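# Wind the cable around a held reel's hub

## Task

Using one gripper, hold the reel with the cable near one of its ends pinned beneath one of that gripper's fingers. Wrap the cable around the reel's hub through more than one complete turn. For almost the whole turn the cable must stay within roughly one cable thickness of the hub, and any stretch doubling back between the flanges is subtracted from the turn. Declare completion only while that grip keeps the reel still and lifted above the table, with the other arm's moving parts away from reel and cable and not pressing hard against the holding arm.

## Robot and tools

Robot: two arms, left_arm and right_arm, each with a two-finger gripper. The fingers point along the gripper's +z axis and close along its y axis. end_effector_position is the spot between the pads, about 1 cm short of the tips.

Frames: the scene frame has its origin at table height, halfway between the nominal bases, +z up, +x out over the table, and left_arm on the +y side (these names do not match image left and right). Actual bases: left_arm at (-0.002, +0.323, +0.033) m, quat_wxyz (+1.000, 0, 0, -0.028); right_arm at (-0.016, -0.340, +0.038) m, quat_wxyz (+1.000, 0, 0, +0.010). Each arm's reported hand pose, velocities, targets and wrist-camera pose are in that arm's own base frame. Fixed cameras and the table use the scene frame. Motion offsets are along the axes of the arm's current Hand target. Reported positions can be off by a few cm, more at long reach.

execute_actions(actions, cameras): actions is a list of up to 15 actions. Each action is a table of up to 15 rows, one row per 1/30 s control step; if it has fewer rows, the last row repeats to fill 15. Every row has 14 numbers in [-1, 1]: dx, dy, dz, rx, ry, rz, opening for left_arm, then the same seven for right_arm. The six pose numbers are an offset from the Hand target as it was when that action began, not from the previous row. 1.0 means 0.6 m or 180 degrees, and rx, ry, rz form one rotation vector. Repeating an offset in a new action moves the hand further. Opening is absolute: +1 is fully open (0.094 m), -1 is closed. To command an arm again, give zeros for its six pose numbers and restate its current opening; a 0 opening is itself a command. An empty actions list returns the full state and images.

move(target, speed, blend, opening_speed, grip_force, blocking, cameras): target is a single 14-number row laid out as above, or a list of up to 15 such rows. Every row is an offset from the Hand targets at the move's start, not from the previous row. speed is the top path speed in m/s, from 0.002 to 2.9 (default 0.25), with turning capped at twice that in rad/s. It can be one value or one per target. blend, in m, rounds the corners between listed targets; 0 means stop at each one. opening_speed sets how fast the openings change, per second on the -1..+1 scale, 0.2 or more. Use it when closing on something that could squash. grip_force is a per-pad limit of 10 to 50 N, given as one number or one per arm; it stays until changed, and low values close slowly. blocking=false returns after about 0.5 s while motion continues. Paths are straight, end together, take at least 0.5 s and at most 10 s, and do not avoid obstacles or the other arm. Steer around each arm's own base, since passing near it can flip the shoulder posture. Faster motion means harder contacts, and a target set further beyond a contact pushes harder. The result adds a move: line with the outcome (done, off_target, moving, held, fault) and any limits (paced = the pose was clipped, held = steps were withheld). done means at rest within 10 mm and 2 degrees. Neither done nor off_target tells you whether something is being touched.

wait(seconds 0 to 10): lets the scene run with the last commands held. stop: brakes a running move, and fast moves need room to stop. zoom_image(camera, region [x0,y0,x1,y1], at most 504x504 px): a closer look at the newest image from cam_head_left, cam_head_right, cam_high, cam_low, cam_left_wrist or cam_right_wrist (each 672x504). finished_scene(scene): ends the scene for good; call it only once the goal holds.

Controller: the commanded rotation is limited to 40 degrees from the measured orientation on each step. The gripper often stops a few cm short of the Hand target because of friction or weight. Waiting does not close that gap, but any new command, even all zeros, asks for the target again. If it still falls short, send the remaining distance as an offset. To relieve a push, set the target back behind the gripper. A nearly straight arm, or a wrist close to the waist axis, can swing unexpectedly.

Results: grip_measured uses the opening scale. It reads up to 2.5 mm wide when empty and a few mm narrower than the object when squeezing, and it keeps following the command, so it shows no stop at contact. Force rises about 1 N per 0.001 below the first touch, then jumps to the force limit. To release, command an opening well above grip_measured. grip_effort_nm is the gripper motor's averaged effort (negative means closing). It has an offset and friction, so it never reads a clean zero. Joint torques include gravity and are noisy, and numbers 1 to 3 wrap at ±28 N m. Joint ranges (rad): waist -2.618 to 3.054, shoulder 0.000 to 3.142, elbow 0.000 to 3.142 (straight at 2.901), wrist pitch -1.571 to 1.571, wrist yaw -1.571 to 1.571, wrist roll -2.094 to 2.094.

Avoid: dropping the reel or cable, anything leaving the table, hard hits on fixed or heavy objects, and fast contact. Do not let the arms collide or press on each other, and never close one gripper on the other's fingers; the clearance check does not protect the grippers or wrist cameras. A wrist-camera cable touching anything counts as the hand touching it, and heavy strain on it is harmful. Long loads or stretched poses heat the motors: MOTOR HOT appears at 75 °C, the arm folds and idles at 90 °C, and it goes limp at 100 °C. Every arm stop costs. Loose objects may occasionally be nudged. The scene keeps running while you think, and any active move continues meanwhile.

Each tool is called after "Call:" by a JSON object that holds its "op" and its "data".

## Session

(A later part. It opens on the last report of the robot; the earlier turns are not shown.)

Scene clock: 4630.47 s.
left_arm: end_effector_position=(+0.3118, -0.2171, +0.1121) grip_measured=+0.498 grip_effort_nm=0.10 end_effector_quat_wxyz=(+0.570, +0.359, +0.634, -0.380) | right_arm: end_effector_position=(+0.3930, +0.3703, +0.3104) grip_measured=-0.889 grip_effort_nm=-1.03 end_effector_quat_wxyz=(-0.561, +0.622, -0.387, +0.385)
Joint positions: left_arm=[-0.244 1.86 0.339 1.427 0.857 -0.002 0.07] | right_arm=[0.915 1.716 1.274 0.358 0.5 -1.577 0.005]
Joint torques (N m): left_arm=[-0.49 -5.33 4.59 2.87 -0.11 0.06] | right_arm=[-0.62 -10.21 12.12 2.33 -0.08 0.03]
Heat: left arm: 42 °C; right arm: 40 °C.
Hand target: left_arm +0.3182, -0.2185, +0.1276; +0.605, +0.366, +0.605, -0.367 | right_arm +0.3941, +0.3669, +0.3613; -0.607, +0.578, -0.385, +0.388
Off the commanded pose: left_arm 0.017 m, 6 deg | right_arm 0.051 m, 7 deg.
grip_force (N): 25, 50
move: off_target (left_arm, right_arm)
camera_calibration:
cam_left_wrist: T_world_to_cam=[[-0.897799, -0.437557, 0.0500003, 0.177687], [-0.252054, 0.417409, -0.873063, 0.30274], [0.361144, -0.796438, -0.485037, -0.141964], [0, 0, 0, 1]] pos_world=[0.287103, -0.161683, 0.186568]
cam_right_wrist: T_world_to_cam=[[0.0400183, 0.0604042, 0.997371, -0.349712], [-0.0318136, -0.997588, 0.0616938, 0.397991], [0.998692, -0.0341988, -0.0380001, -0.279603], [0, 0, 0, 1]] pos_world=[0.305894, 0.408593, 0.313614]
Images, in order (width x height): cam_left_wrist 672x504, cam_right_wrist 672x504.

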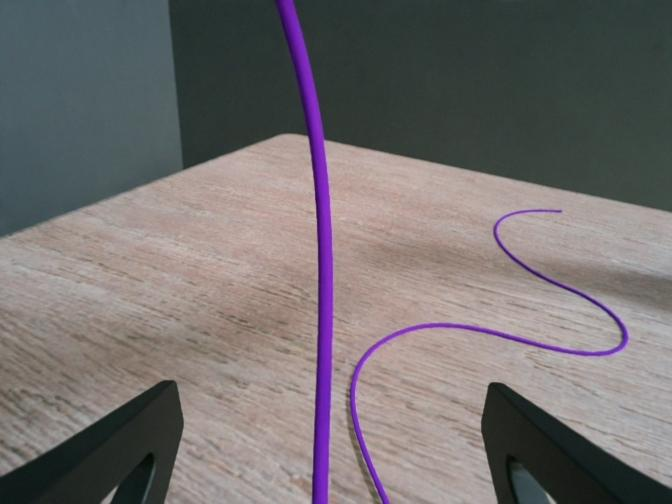

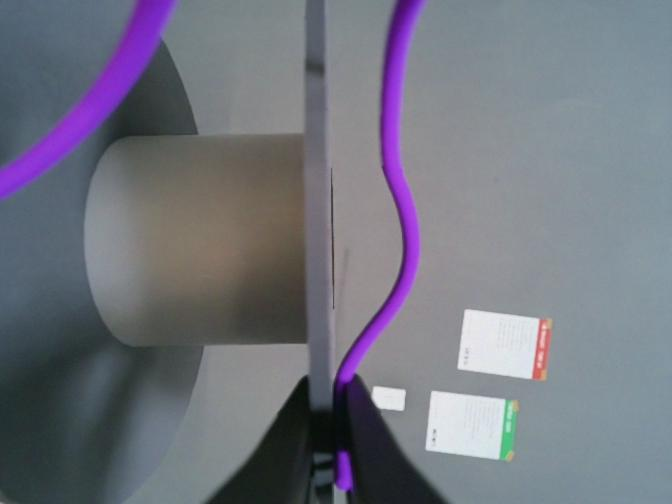

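Call:
{"op": "move", "data": {"target": [[0, 0, 0.03, 0, 0, 0, 0.5, 0, 0, 0, 0, 0, 0, -1.0], [0, 0, 0.03, 0, 0, 0, -0.97, 0, 0, 0, 0, 0, 0, -1.0]], "speed": 0.08, "cameras": ["cam_left_wrist", "cam_right_wrist"]}}

Scene clock: 4670.33 s.
left_arm: end_effector_position=(+0.3204, -0.2328, +0.1145) grip_measured=-0.955 grip_effort_nm=-0.51 end_effector_quat_wxyz=(+0.575, +0.361, +0.629, -0.378) | right_arm: end_effector_position=(+0.3930, +0.3703, +0.3104) grip_measured=-0.889 grip_effort_nm=-1.03 end_effector_quat_wxyz=(-0.561, +0.622, -0.387, +0.385)
Joint positions: left_arm=[-0.297 1.887 0.388 1.423 0.803 -0.004 0.002] | right_arm=[0.915 1.716 1.274 0.358 0.5 -1.577 0.005]
Joint torques (N m): left_arm=[-0.34 -5.57 5.11 2.72 -0.13 0.11] | right_arm=[-0.69 -10.17 11.99 2.31 -0.07 0.05]
Heat: left arm: 41 °C; right arm: 40 °C.
Hand target: left_arm +0.3266, -0.2345, +0.1276; +0.605, +0.366, +0.605, -0.367 | right_arm +0.3941, +0.3669, +0.3613; -0.607, +0.578, -0.385, +0.388
Off the commanded pose: left_arm 0.015 m, 5 deg | right_arm 0.051 m, 7 deg.
grip_force (N): 25, 50
move: off_target (left_arm, right_arm); target 2's new opening was sent with left_arm's hand 0.015 m and 5 deg from that target
camera_calibration:
cam_left_wrist: T_world_to_cam=[[-0.898383, -0.437787, 0.0353594, 0.180181], [-0.23722, 0.415892, -0.87793, 0.309155], [0.36964, -0.797105, -0.477482, -0.160194], [0, 0, 0, 1]] pos_world=[0.294423, -0.177386, 0.188556]
cam_right_wrist: T_world_to_cam=[[0.0400183, 0.0604042, 0.997371, -0.349712], [-0.0318136, -0.997588, 0.0616938, 0.397991], [0.998692, -0.0341988, -0.0380001, -0.279603], [0, 0, 0, 1]] pos_world=[0.305894, 0.408593, 0.313614]
Images, in order (width x height): cam_left_wrist 672x504, cam_right_wrist 672x504.

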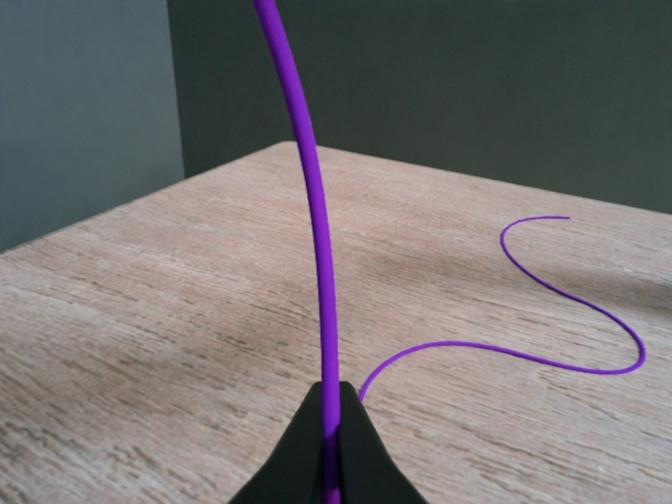

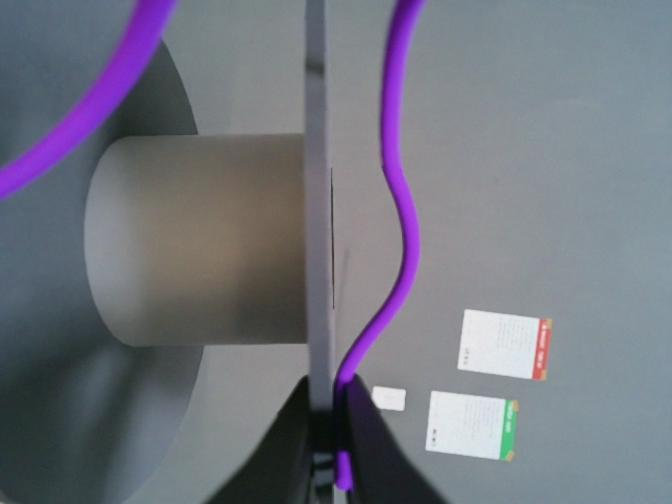

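Call:
{"op": "move", "data": {"target": [[-0.2123, 0.1520, -0.2595, -0.1198, 0.0436, 0.2193, -0.97, 0, 0, 0, 0, 0, 0, -1.0], [-0.2323, 0.3230, -0.2737, -0.1773, 0.1361, 0.4008, -0.97, 0, 0, 0, 0, 0, 0, -1.0]], "speed": 0.15, "blend": [0.04, 0], "cameras": ["cam_left_wrist", "cam_right_wrist", "cam_high", "cam_low"]}}

Scene clock: 4890.13 s.
left_arm: end_effector_position=(+0.4172, +0.0011, +0.2534) grip_measured=-0.957 grip_effort_nm=-0.56 end_effector_quat_wxyz=(+0.634, +0.543, +0.469, +0.287) | right_arm: end_effector_position=(+0.3929, +0.3703, +0.3104) grip_measured=-0.889 grip_effort_nm=-1.03 end_effector_quat_wxyz=(-0.561, +0.622, -0.386, +0.385)
Joint positions: left_arm=[0.29 1.383 0.665 0.677 0.723 1.311 0.002] | right_arm=[0.915 1.716 1.274 0.358 0.5 -1.577 0.005]
Joint torques (N m): left_arm=[-0.29 -4.51 9.84 2.24 0.05 0.02] | right_arm=[-0.54 -10.22 12.15 2.31 -0.03 0.06]
Heat: left arm: 46 °C; right arm: 39 °C.
Hand target: left_arm +0.4225, +0.0009, +0.2668; +0.641, +0.541, +0.455, +0.299 | right_arm +0.3941, +0.3669, +0.3613; -0.607, +0.578, -0.385, +0.388
Off the commanded pose: left_arm 0.014 m, 2 deg | right_arm 0.051 m, 7 deg.
grip_force (N): 25, 50
move: off_target (left_arm, right_arm)
camera_calibration:
cam_left_wrist: T_world_to_cam=[[-0.151773, -0.215546, -0.964627, 0.306272], [-0.0312586, 0.976491, -0.213279, 0.10165], [0.987921, -0.00221708, -0.154943, -0.283752], [0, 0, 0, 1]] pos_world=[0.329985, -0.0338732, 0.273153]
cam_right_wrist: T_world_to_cam=[[0.0399948, 0.060421, 0.997371, -0.349711], [-0.0314142, -0.997601, 0.0616946, 0.397874], [0.998706, -0.0337991, -0.0380008, -0.27977], [0, 0, 0, 1]] pos_world=[0.305894, 0.408594, 0.313614]
Images, in order (width x height): cam_high 672x504, cam_low 672x504, cam_left_wrist 672x504, cam_right_wrist 672x504.

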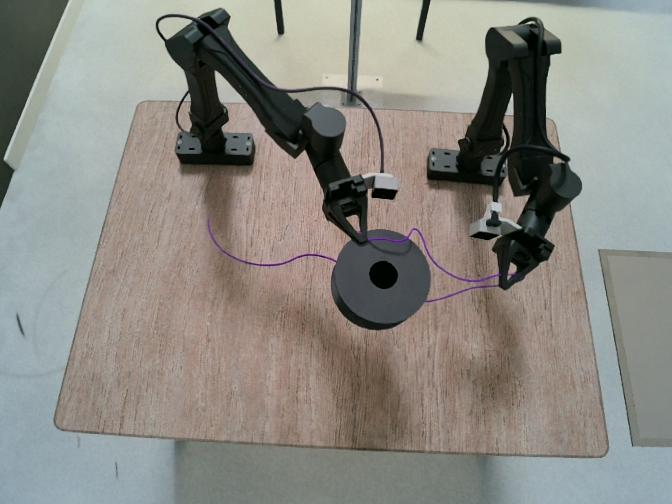

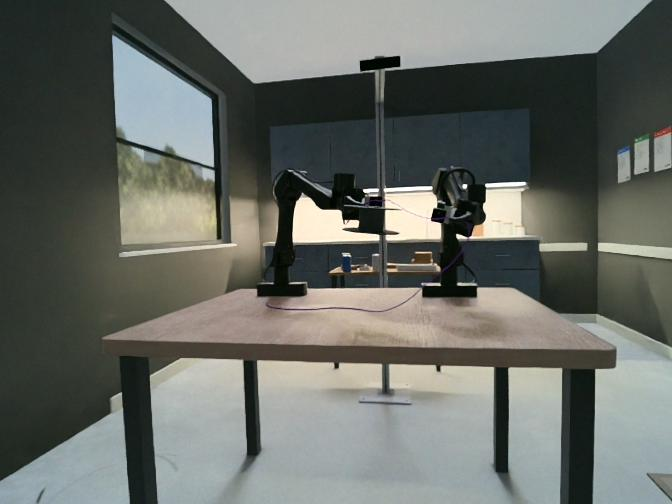

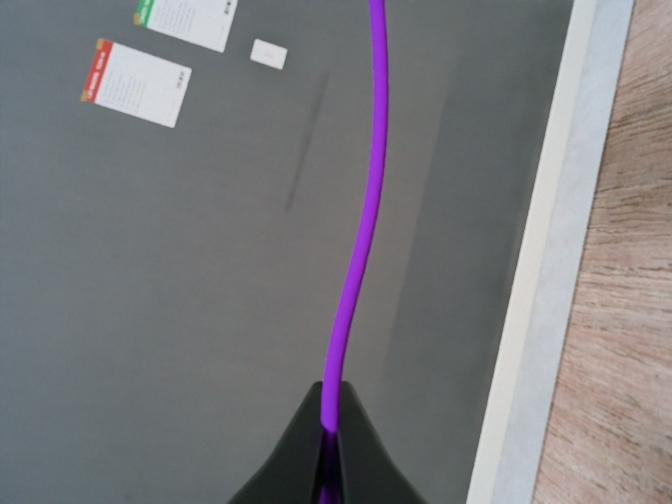

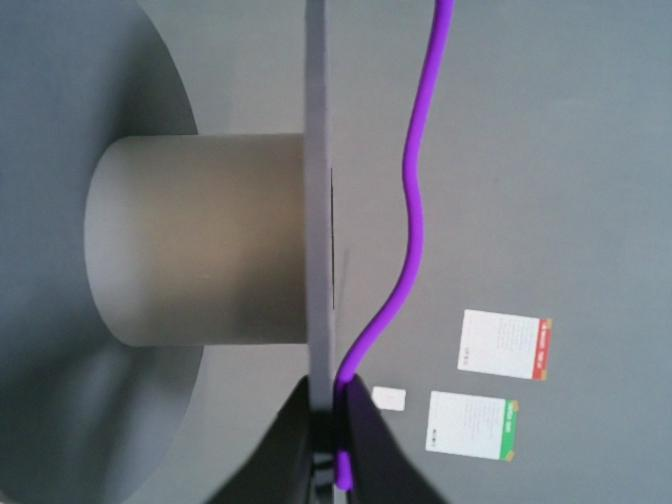

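Call:
{"op": "move", "data": {"target": [0.0225, -0.0837, 0, 0, 0, 0, -0.97, 0, 0, 0, 0, 0, 0, -1.0], "speed": 0.12, "cameras": ["cam_right_wrist", "cam_high", "cam_low"]}}

Scene clock: 4930.80 s.
left_arm: end_effector_position=(+0.4217, +0.0026, +0.2114) grip_measured=-0.957 grip_effort_nm=-0.56 end_effector_quat_wxyz=(+0.635, +0.544, +0.463, +0.294) | right_arm: end_effector_position=(+0.3929, +0.3704, +0.3104) grip_measured=-0.889 grip_effort_nm=-1.03 end_effector_quat_wxyz=(-0.561, +0.622, -0.386, +0.385)
Joint positions: left_arm=[0.29 1.528 0.573 0.929 0.722 1.318 0.002] | right_arm=[0.915 1.716 1.274 0.358 0.499 -1.577 0.005]
Joint torques (N m): left_arm=[-0.32 -5.11 6.23 2.35 -0.01 -0.07] | right_arm=[-0.77 -10.35 12.07 2.28 -0.07 0.07]
Heat: left arm: 46 °C; right arm: 39 °C.
Hand target: left_arm +0.4225, +0.0009, +0.2147; +0.641, +0.541, +0.455, +0.299 | right_arm +0.3941, +0.3669, +0.3613; -0.607, +0.578, -0.385, +0.388
Off the commanded pose: left_arm 0.004 m, 1 deg | right_arm 0.051 m, 7 deg.
grip_force (N): 25, 50
move: off_target (right_arm)
camera_calibration:
cam_right_wrist: T_world_to_cam=[[0.0400707, 0.0604292, 0.997368, -0.349739], [-0.0310089, -0.997614, 0.0616899, 0.397854], [0.998716, -0.0333992, -0.0381012, -0.279802], [0, 0, 0, 1]] pos_world=[0.305794, 0.408694, 0.313614]
Images, in order (width x height): cam_high 672x504, cam_low 672x504, cam_right_wrist 672x504.

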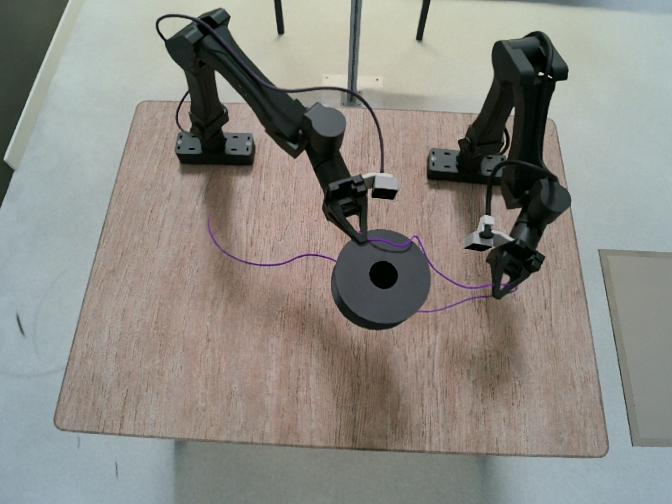

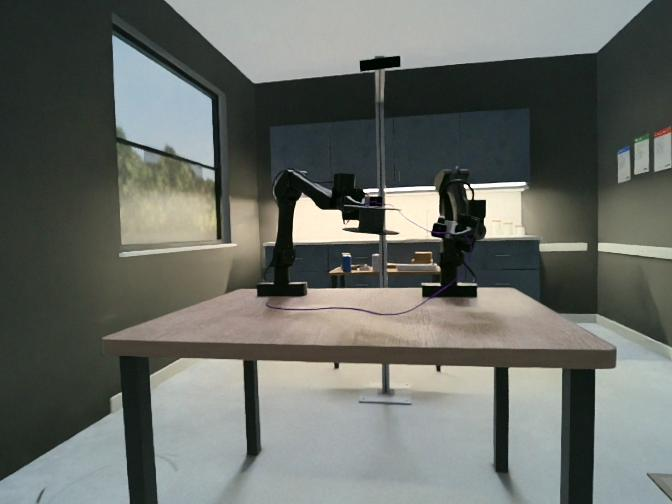

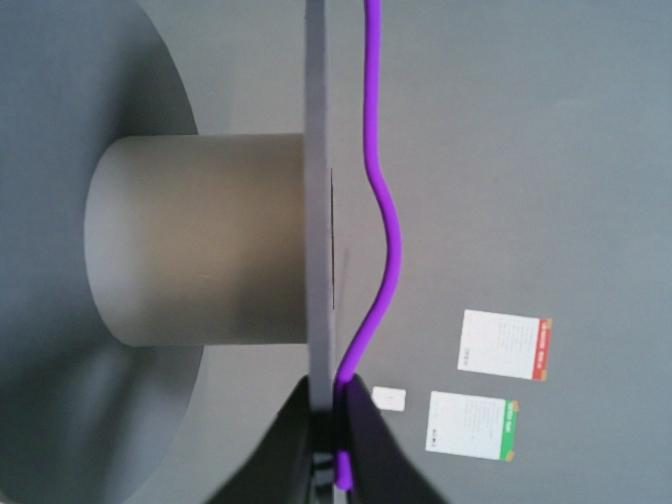

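Call:
{"op": "move", "data": {"target": [-0.1833, 0.1958, 0.0335, 0.011, -0.0833, 0.0833, -0.97, 0, 0, 0, 0.0089, -0.0083, 0.494, -1.0], "speed": 0.18, "cameras": ["cam_left_wrist", "cam_right_wrist", "cam_high", "cam_low", "cam_head_left"]}}

Scene clock: 5038.43 s.
left_arm: end_effector_position=(+0.4178, -0.0696, +0.3329) grip_measured=-0.957 grip_effort_nm=-0.56 end_effector_quat_wxyz=(+0.629, +0.643, +0.326, +0.292) | right_arm: end_effector_position=(+0.3936, +0.3716, +0.3197) grip_measured=-0.889 grip_effort_nm=-1.03 end_effector_quat_wxyz=(+0.683, -0.177, +0.698, +0.121)
Joint positions: left_arm=[0.147 1.337 0.971 0.309 0.813 1.576 0.002] | right_arm=[0.911 1.716 1.274 0.399 0.487 -0.054 0.005]
Joint torques (N m): left_arm=[-0.54 -7.8 10.39 1.99 0.31 -0.02] | right_arm=[-0.47 -9.39 9.87 2.61 0.06 0.16]
Heat: left arm: 43 °C; right arm: 40 °C.
Hand target: left_arm +0.4089, -0.0763, +0.3567; +0.641, +0.641, +0.299, +0.299 | right_arm +0.3942, +0.3668, +0.3613; +0.716, -0.140, +0.667, +0.150
Off the commanded pose: left_arm 0.026 m, 4 deg | right_arm 0.042 m, 8 deg.
grip_force (N): 25, 50
move: off_target (left_arm, right_arm)
camera_calibration:
cam_left_wrist: T_world_to_cam=[[-0.0506105, 0.0261671, -0.998376, 0.353707], [0.218975, 0.975623, 0.0144703, 0.00728387], [0.974417, -0.217887, -0.0551067, -0.314709], [0, 0, 0, 1]] pos_world=[0.322964, -0.0849327, 0.335684]
cam_right_wrist: T_world_to_cam=[[0.401955, -0.91317, 0.0674708, 0.157591], [-0.402327, -0.242324, -0.882843, 0.566004], [0.822536, 0.327718, -0.464796, -0.208606], [0, 0, 0, 1]] pos_world=[0.33596, 0.349428, 0.392101]
Images, in order (width x height): cam_head_left 672x504, cam_high 672x504, cam_low 672x504, cam_left_wrist 672x504, cam_right_wrist 672x504.

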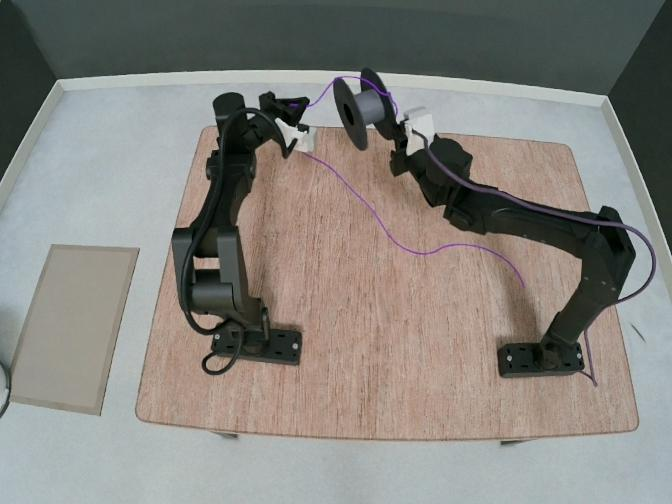

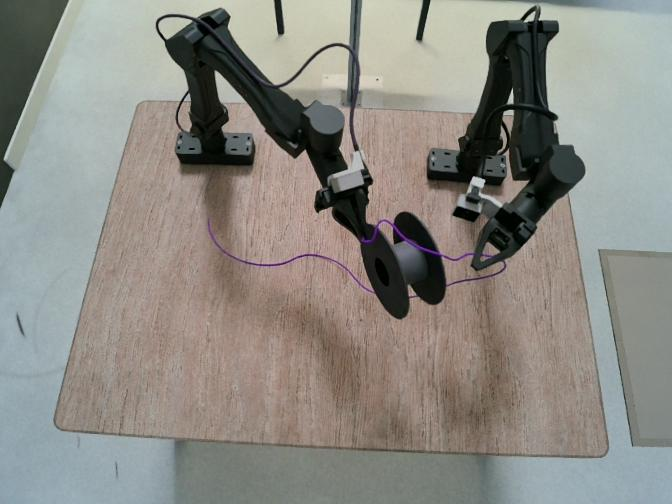

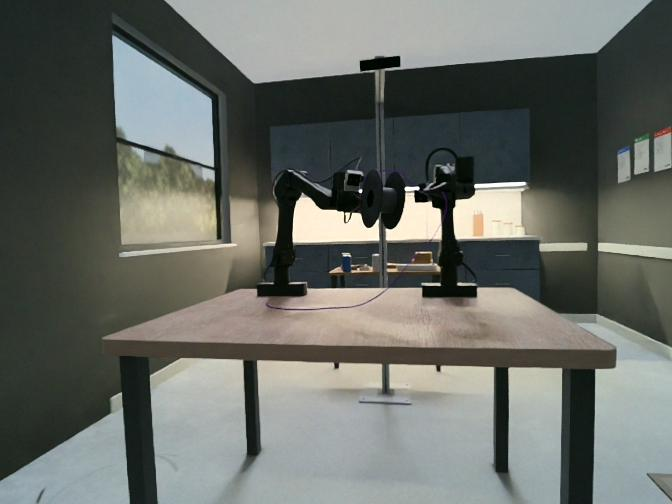

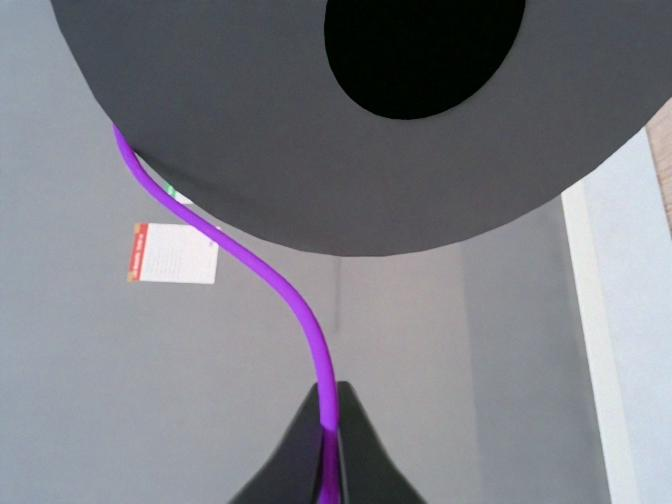

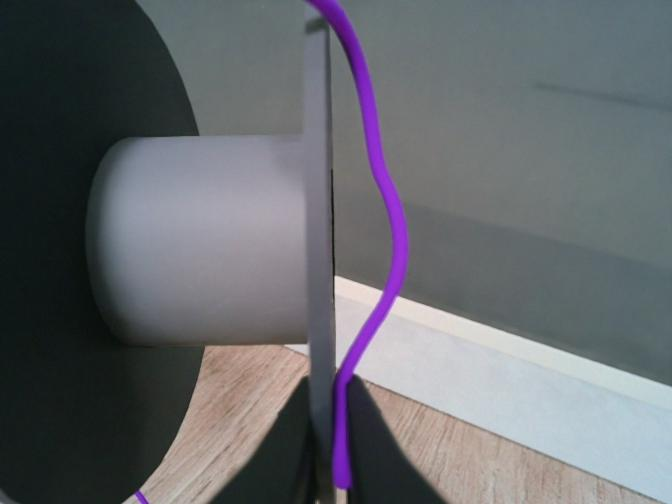

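Call:
{"op": "move", "data": {"target": [[0.1383, 0.0022, 0.1029, 0, -0.1222, 0, -0.97, 0, 0, 0, 0, 0, 0, -1.0], [0.1211, -0.0145, 0.2389, 0, -0.1222, 0, -0.97, 0, 0, 0, 0, 0, 0, -1.0]], "speed": 0.15, "blend": [0.03, 0], "cameras": ["cam_left_wrist", "cam_right_wrist", "cam_high", "cam_low"]}}

Scene clock: 5143.47 s.
left_arm: end_effector_position=(+0.5620, -0.1156, +0.3453) grip_measured=-0.957 grip_effort_nm=-0.56 end_effector_quat_wxyz=(+0.686, +0.687, +0.173, +0.168) | right_arm: end_effector_position=(+0.3936, +0.3716, +0.3207) grip_measured=-0.889 grip_effort_nm=-1.03 end_effector_quat_wxyz=(+0.684, -0.176, +0.697, +0.123)
Joint positions: left_arm=[0.089 2.116 1.884 0.224 1.173 1.571 0.002] | right_arm=[0.911 1.716 1.274 0.403 0.487 -0.052 0.005]
Joint torques (N m): left_arm=[0.4 -11.48 10.32 1.64 0.04 0.03] | right_arm=[-0.42 -9.39 9.95 2.54 0.08 0.2]
Heat: left arm: 41 °C; right arm: 42 °C.
Hand target: left_arm +0.5653, -0.1128, +0.3481; +0.686, +0.686, +0.171, +0.171 | right_arm +0.3942, +0.3668, +0.3612; +0.716, -0.140, +0.667, +0.150
Off the commanded pose: left_arm 0.005 m, 0 deg | right_arm 0.041 m, 7 deg.
grip_force (N): 25, 50
move: off_target (right_arm)
camera_calibration:
cam_left_wrist: T_world_to_cam=[[0.00602462, 0.0259841, -0.999644, 0.343171], [0.594927, 0.803407, 0.0244687, -0.214159], [0.803757, -0.594863, -0.0106184, -0.427632], [0, 0, 0, 1]] pos_world=[0.469053, -0.0912427, 0.343748]
cam_right_wrist: T_world_to_cam=[[0.401793, -0.913524, 0.0635326, 0.158947], [-0.400775, -0.237805, -0.884776, 0.565148], [0.823372, 0.330034, -0.461666, -0.210388], [0, 0, 0, 1]] pos_world=[0.335861, 0.349032, 0.392802]
Images, in order (width x height): cam_high 672x504, cam_low 672x504, cam_left_wrist 672x504, cam_right_wrist 672x504.

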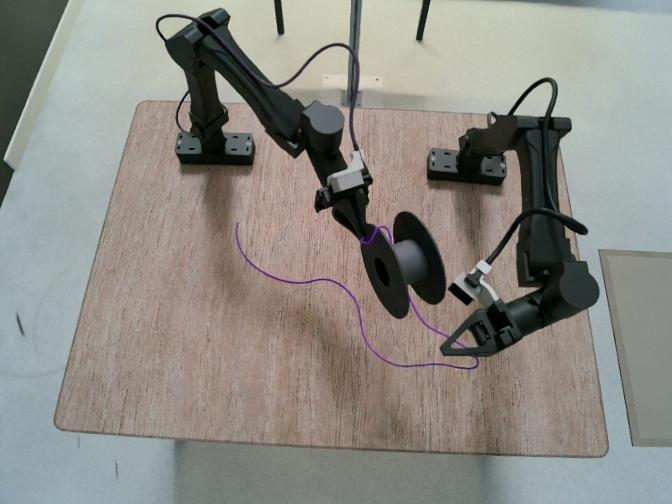

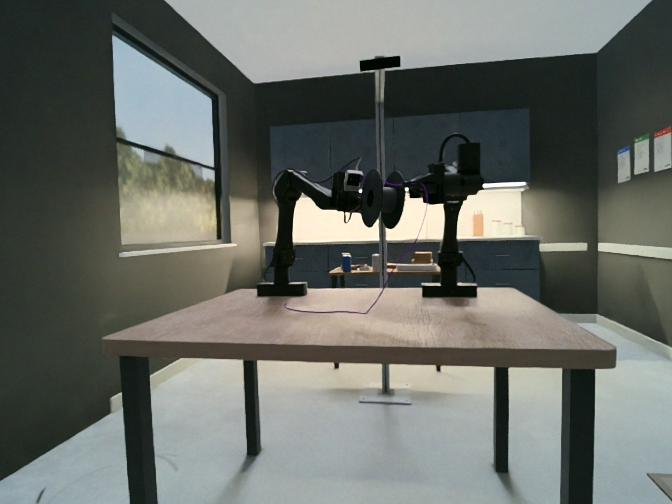

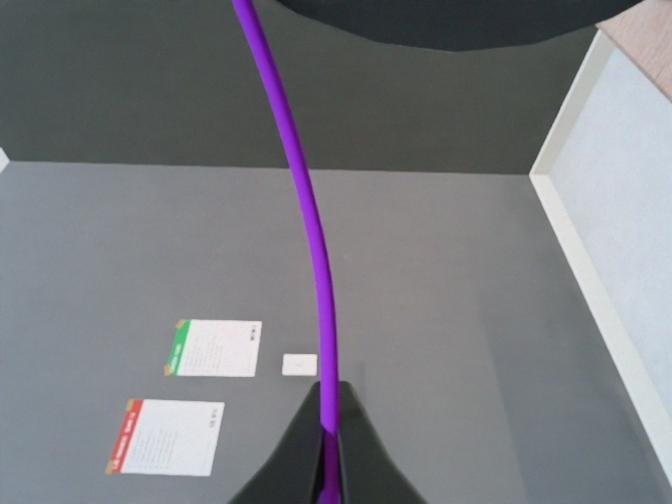

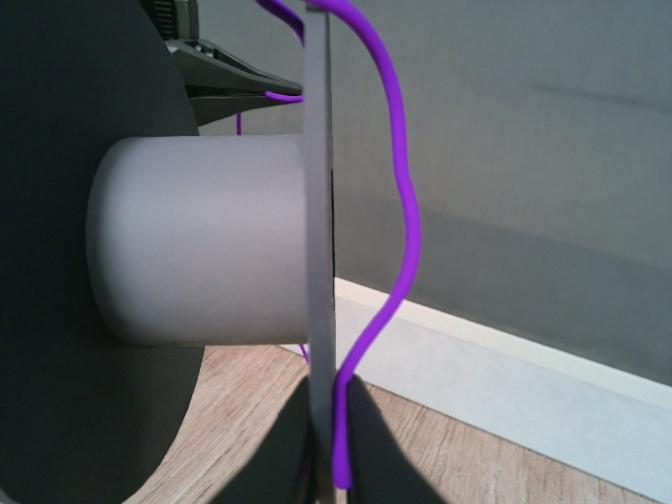

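Call:
{"op": "move", "data": {"target": [[-0.0065, -0.1085, -0.034, 0, 0, -0.1667, -0.97, 0, 0, 0, 0, 0, 0, -1.0], [-0.0898, -0.2468, -0.033, 0, 0, -0.3333, -0.97, 0, 0, 0, 0, 0, 0, -1.0]], "speed": 0.12, "blend": [0.03, 0], "cameras": ["cam_left_wrist", "cam_right_wrist", "cam_high", "cam_low"]}}

Scene clock: 5217.63 s.
left_arm: end_effector_position=(+0.5091, -0.1207, +0.1888) grip_measured=-0.957 grip_effort_nm=-0.56 end_effector_quat_wxyz=(+0.671, +0.508, +0.497, -0.209) | right_arm: end_effector_position=(+0.3936, +0.3715, +0.3174) grip_measured=-0.889 grip_effort_nm=-1.03 end_effector_quat_wxyz=(+0.680, -0.179, +0.701, +0.119)
Joint positions: left_arm=[0.091 2.116 1.231 0.855 1.189 0.522 0.002] | right_arm=[0.911 1.716 1.274 0.389 0.487 -0.052 0.005]
Joint torques (N m): left_arm=[-0.05 -13.6 5.63 1.83 -0.17 0.09] | right_arm=[-0.2 -9.5 9.69 2.74 0.06 0.18]
Heat: left arm: 39 °C; right arm: 43 °C.
Hand target: left_arm +0.5084, -0.1206, +0.2001; +0.680, +0.509, +0.491, -0.195 | right_arm +0.3942, +0.3668, +0.3613; +0.716, -0.140, +0.667, +0.150
Off the commanded pose: left_arm 0.011 m, 2 deg | right_arm 0.044 m, 8 deg.
grip_force (N): 25, 50
move: off_target (left_arm, right_arm)
camera_calibration:
cam_left_wrist: T_world_to_cam=[[-0.783215, -0.374802, -0.496082, 0.445501], [0.2044, 0.598316, -0.774751, 0.150168], [0.587192, -0.708196, -0.392001, -0.221257], [0, 0, 0, 1]] pos_world=[0.448149, -0.0795663, 0.250615]
cam_right_wrist: T_world_to_cam=[[0.402351, -0.912788, 0.0702247, 0.156482], [-0.408366, -0.247599, -0.878597, 0.566861], [0.81936, 0.324827, -0.472373, -0.204828], [0, 0, 0, 1]] pos_world=[0.336354, 0.349722, 0.390298]
Images, in order (width x height): cam_high 672x504, cam_low 672x504, cam_left_wrist 672x504, cam_right_wrist 672x504.

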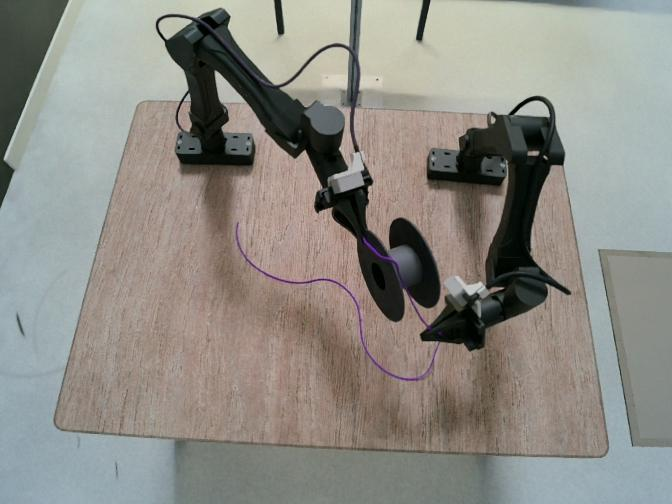

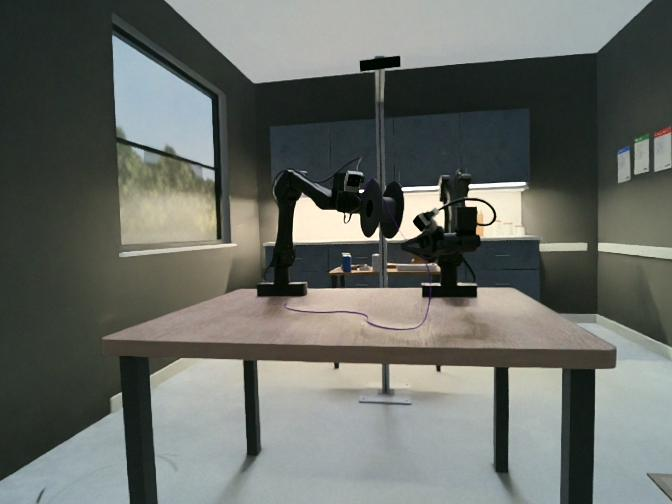

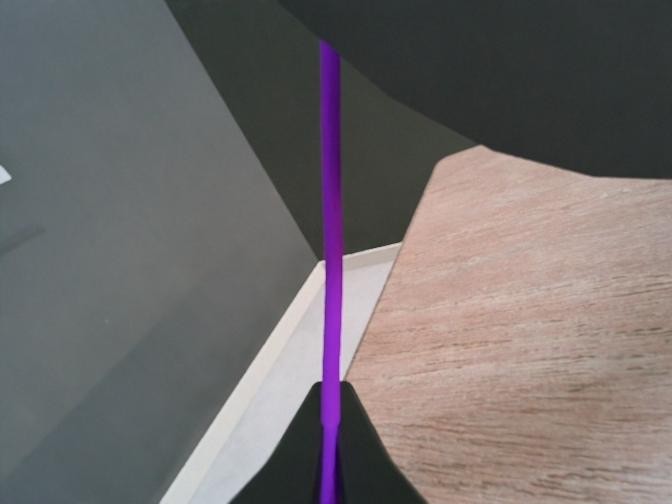

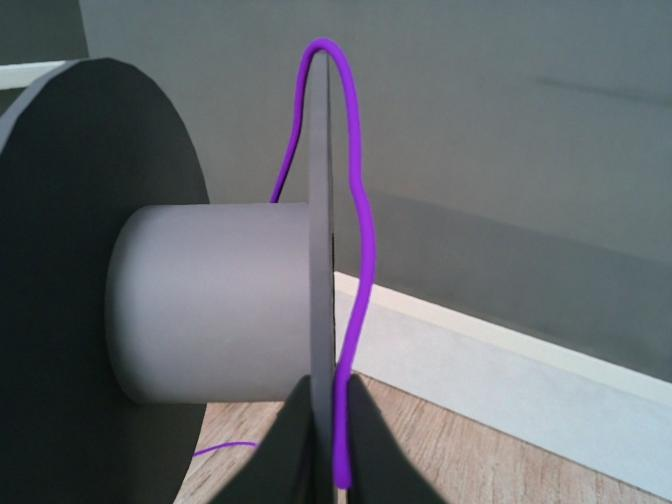

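Call:
{"op": "move", "data": {"target": [[-0.0108, -0.1123, 0.0017, 0, 0, -0.1667, -0.97, 0, 0, 0, 0, 0, 0, -1.0], [-0.0108, -0.1123, 0.0017, 0, 0, -0.1667, -0.5, 0, 0, 0, 0, 0, 0, -1.0]], "speed": 0.1, "cameras": ["cam_left_wrist", "cam_right_wrist", "cam_high"]}}

Scene clock: 5253.97 s.
left_arm: end_effector_position=(+0.4554, -0.1500, +0.1578) grip_measured=-0.502 grip_effort_nm=0.10 end_effector_quat_wxyz=(+0.593, +0.359, +0.615, -0.376) | right_arm: end_effector_position=(+0.3936, +0.3716, +0.3204) grip_measured=-0.889 grip_effort_nm=-1.03 end_effector_quat_wxyz=(+0.684, -0.176, +0.698, +0.123)
Joint positions: left_arm=[0.025 2.036 0.933 1.068 1.118 -0.006 0.023] | right_arm=[0.911 1.716 1.274 0.402 0.487 -0.051 0.005]
Joint torques (N m): left_arm=[-0.18 -12.79 5.01 1.84 -0.1 0.08] | right_arm=[-0.61 -9.28 9.87 2.51 0.08 0.21]
Heat: left arm: 39 °C; right arm: 47 °C.
Hand target: left_arm +0.4546, -0.1502, +0.1718; +0.606, +0.364, +0.606, -0.364 | right_arm +0.3942, +0.3668, +0.3613; +0.716, -0.140, +0.667, +0.150
Off the commanded pose: left_arm 0.014 m, 2 deg | right_arm 0.041 m, 7 deg.
grip_force (N): 25, 50
move: off_target (left_arm, right_arm); target 2's new opening was sent with left_arm's hand 0.013 m and 2 deg from that target
camera_calibration:
cam_left_wrist: T_world_to_cam=[[-0.895892, -0.444099, 0.0123957, 0.337745], [-0.207517, 0.393633, -0.895539, 0.330473], [0.392829, -0.804878, -0.444811, -0.140302], [0, 0, 0, 1]] pos_world=[0.426276, -0.0930187, 0.229357]
cam_right_wrist: T_world_to_cam=[[0.401818, -0.91355, 0.0629999, 0.15917], [-0.401788, -0.237709, -0.884342, 0.565107], [0.822866, 0.330032, -0.462569, -0.209954], [0, 0, 0, 1]] pos_world=[0.33586, 0.349032, 0.392602]
Images, in order (width x height): cam_high 672x504, cam_left_wrist 672x504, cam_right_wrist 672x504.

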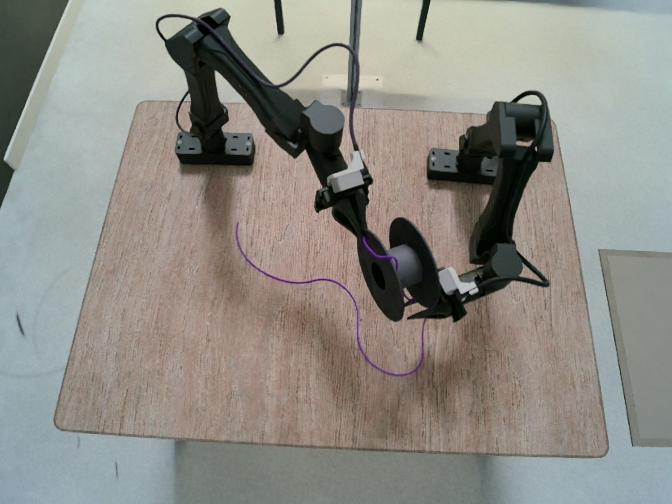

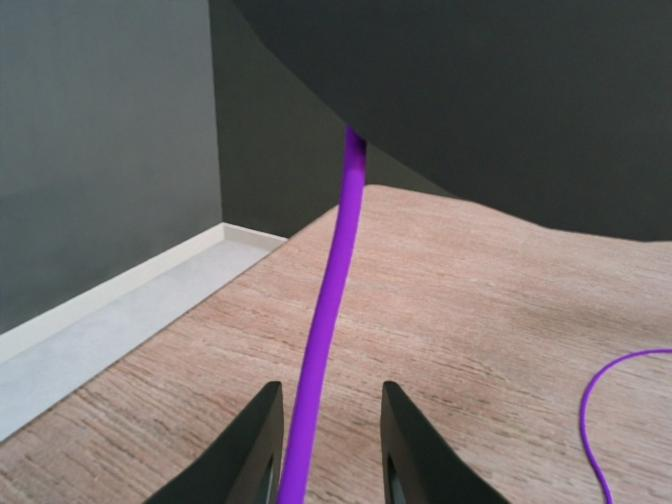

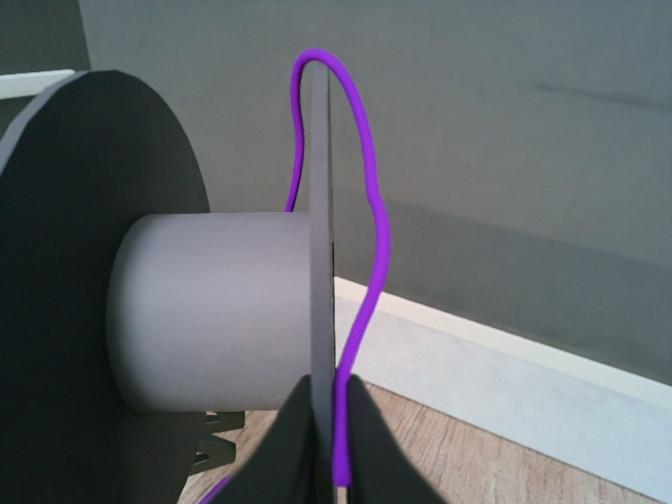

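Call:
{"op": "move", "data": {"target": [0.1733, 0.0397, -0.027, 0, 0, 0, -0.2, 0, 0, 0, 0, 0, 0, -1.0], "speed": 0.1, "cameras": ["cam_left_wrist", "cam_right_wrist", "cam_low"]}}

Scene clock: 5277.47 s.
left_arm: end_effector_position=(+0.4659, -0.1258, +0.0671) grip_measured=-0.202 grip_effort_nm=0.10 end_effector_quat_wxyz=(+0.598, +0.355, +0.617, -0.369) | right_arm: end_effector_position=(+0.3937, +0.3716, +0.3208) grip_measured=-0.889 grip_effort_nm=-1.03 end_effector_quat_wxyz=(+0.684, -0.175, +0.697, +0.123)
Joint positions: left_arm=[0.084 2.37 0.975 1.361 1.159 0 0.038] | right_arm=[0.911 1.716 1.274 0.404 0.487 -0.051 0.005]
Joint torques (N m): left_arm=[0.18 -9.66 5.65 2.05 0.14 0.09] | right_arm=[-0.51 -9.4 9.89 2.53 0.08 0.14]
Heat: left arm: 37 °C; right arm: 44 °C.
Hand target: left_arm +0.4680, -0.1248, +0.0678; +0.606, +0.364, +0.606, -0.364 | right_arm +0.3942, +0.3668, +0.3613; +0.716, -0.140, +0.667, +0.150
Off the commanded pose: left_arm 0.002 m, 2 deg | right_arm 0.041 m, 7 deg.
grip_force (N): 25, 50
move: off_target (right_arm)
camera_calibration:
cam_left_wrist: T_world_to_cam=[[-0.887678, -0.460423, 0.0062039, 0.35354], [-0.209079, 0.391019, -0.89632, 0.242477], [0.410261, -0.796941, -0.443364, -0.172531], [0, 0, 0, 1]] pos_world=[0.435309, -0.0695319, 0.13865]
cam_right_wrist: T_world_to_cam=[[0.401731, -0.913655, 0.0620195, 0.159512], [-0.400776, -0.236306, -0.885177, 0.564848], [0.823402, 0.330747, -0.461102, -0.21079], [0, 0, 0, 1]] pos_world=[0.335861, 0.348934, 0.392902]
Images, in order (width x height): cam_low 672x504, cam_left_wrist 672x504, cam_right_wrist 672x504.

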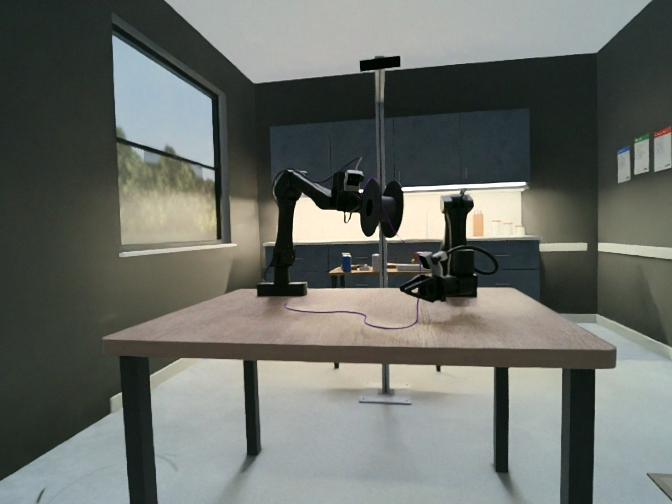

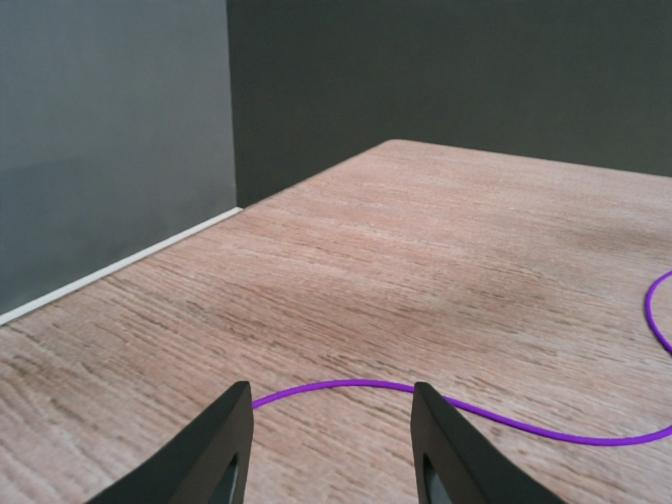

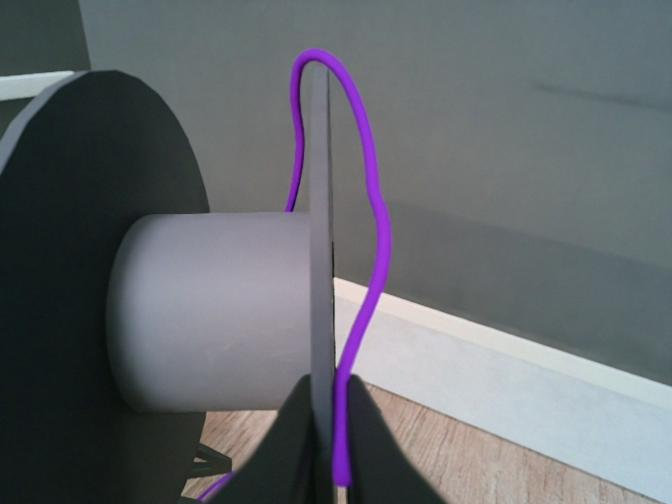

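Call:
{"op": "zoom_image", "data": {"camera": "cam_right_wrist", "region": [150, 380, 330, 504]}}

Call:
{"op": "zoom_image", "data": {"camera": "cam_low", "region": [340, 160, 500, 340]}}

Scaled by 2.800 from the camera's 672x504 image, which has a finer 960x720 frame.

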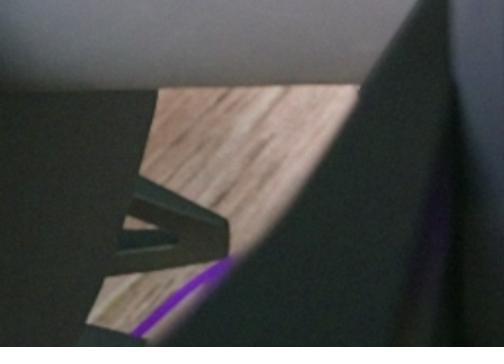

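Scaled by 2.800 from the camera's 672x504 image, which has a finer 960x720 frame.

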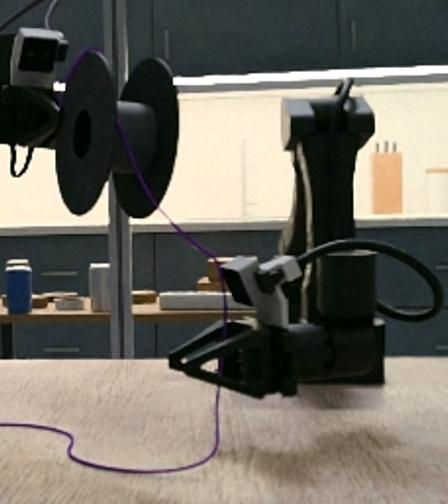

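Call:
{"op": "move", "data": {"target": [[0, -0.1, 0, 0, 0, 0, -0.2, 0, 0, 0, 0, 0, 0, -1.0], [0, -0.1, -0.1667, 0, 0, 0, 0.3, 0, 0, 0, 0, 0, 0, -1.0]], "speed": 0.12, "blend": [0.02, 0], "cameras": ["cam_left_wrist", "cam_low", "cam_high"]}}

Scene clock: 5355.47 s.
left_arm: end_effector_position=(+0.3679, -0.0644, +0.0469) grip_measured=+0.298 grip_effort_nm=0.10 end_effector_quat_wxyz=(+0.568, +0.326, +0.645, -0.395) | right_arm: end_effector_position=(+0.3937, +0.3716, +0.3208) grip_measured=-0.889 grip_effort_nm=-1.03 end_effector_quat_wxyz=(+0.684, -0.175, +0.697, +0.123)
Joint positions: left_arm=[0.318 2.27 0.616 1.413 1.389 0.097 0.061] | right_arm=[0.911 1.716 1.274 0.404 0.487 -0.051 0.005]
Joint torques (N m): left_arm=[-0.02 -11.59 1.81 2.62 0.25 0.21] | right_arm=[-0.49 -9.1 10.1 2.55 0.1 0.14]
Heat: left arm: 38 °C; right arm: 43 °C.
Hand target: left_arm +0.3680, -0.0647, +0.0679; +0.606, +0.364, +0.606, -0.364 | right_arm +0.3942, +0.3668, +0.3613; +0.716, -0.140, +0.667, +0.150
Off the commanded pose: left_arm 0.021 m, 8 deg | right_arm 0.041 m, 7 deg.
grip_force (N): 25, 50
move: off_target (left_arm, right_arm); target 2's new opening was sent with left_arm's hand 0.021 m and 8 deg from that target
camera_calibration:
cam_left_wrist: T_world_to_cam=[[-0.879702, -0.461273, 0.11555, 0.286927], [-0.307952, 0.367468, -0.877572, 0.213808], [0.362339, -0.807586, -0.465313, -0.0743525], [0, 0, 0, 1]] pos_world=[0.345194, -0.00626217, 0.11988]
Images, in order (width x height): cam_high 672x504, cam_low 672x504, cam_left_wrist 672x504.

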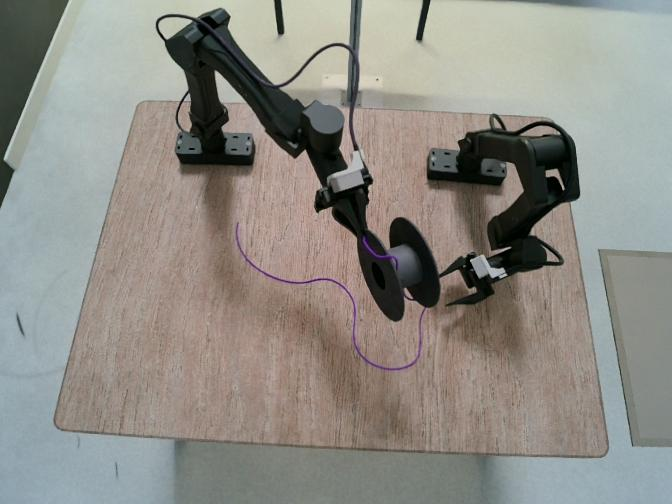

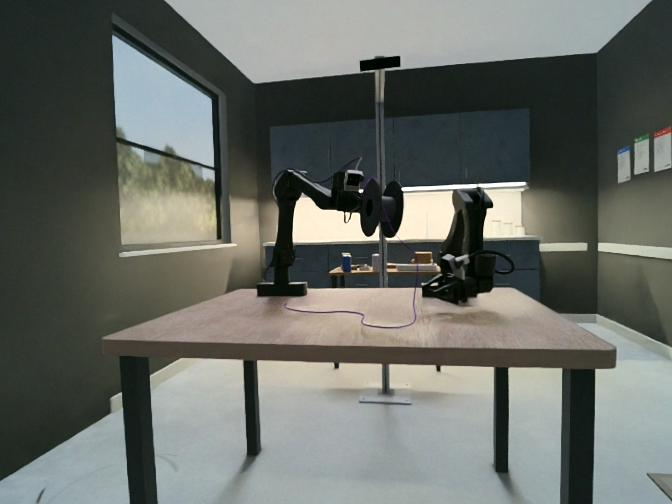

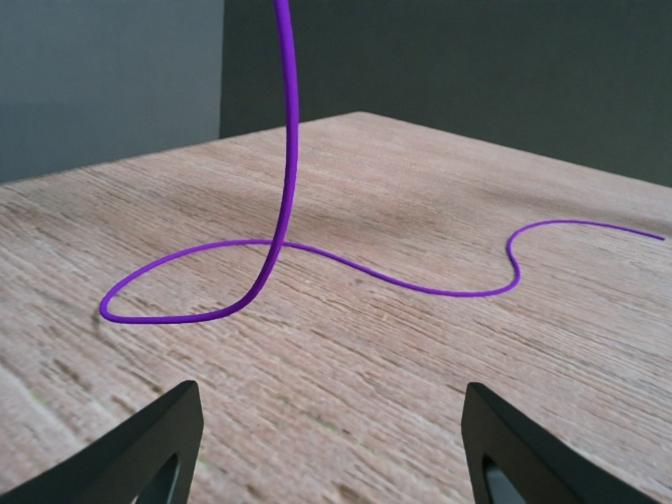

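Call:
{"op": "zoom_image", "data": {"camera": "cam_left_wrist", "region": [220, 100, 360, 240]}}

Scaled by 3.600 from the camera's 672x504 image, which has a finer 960x720 frame.

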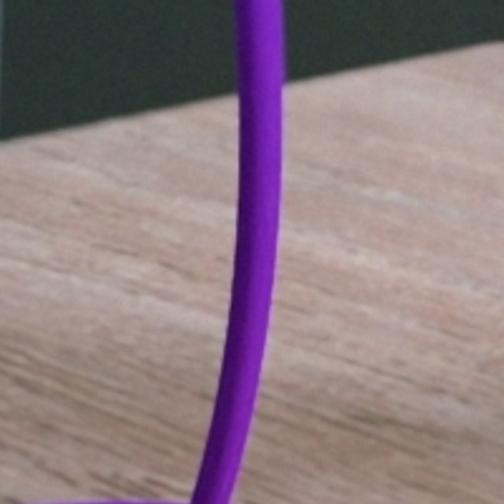

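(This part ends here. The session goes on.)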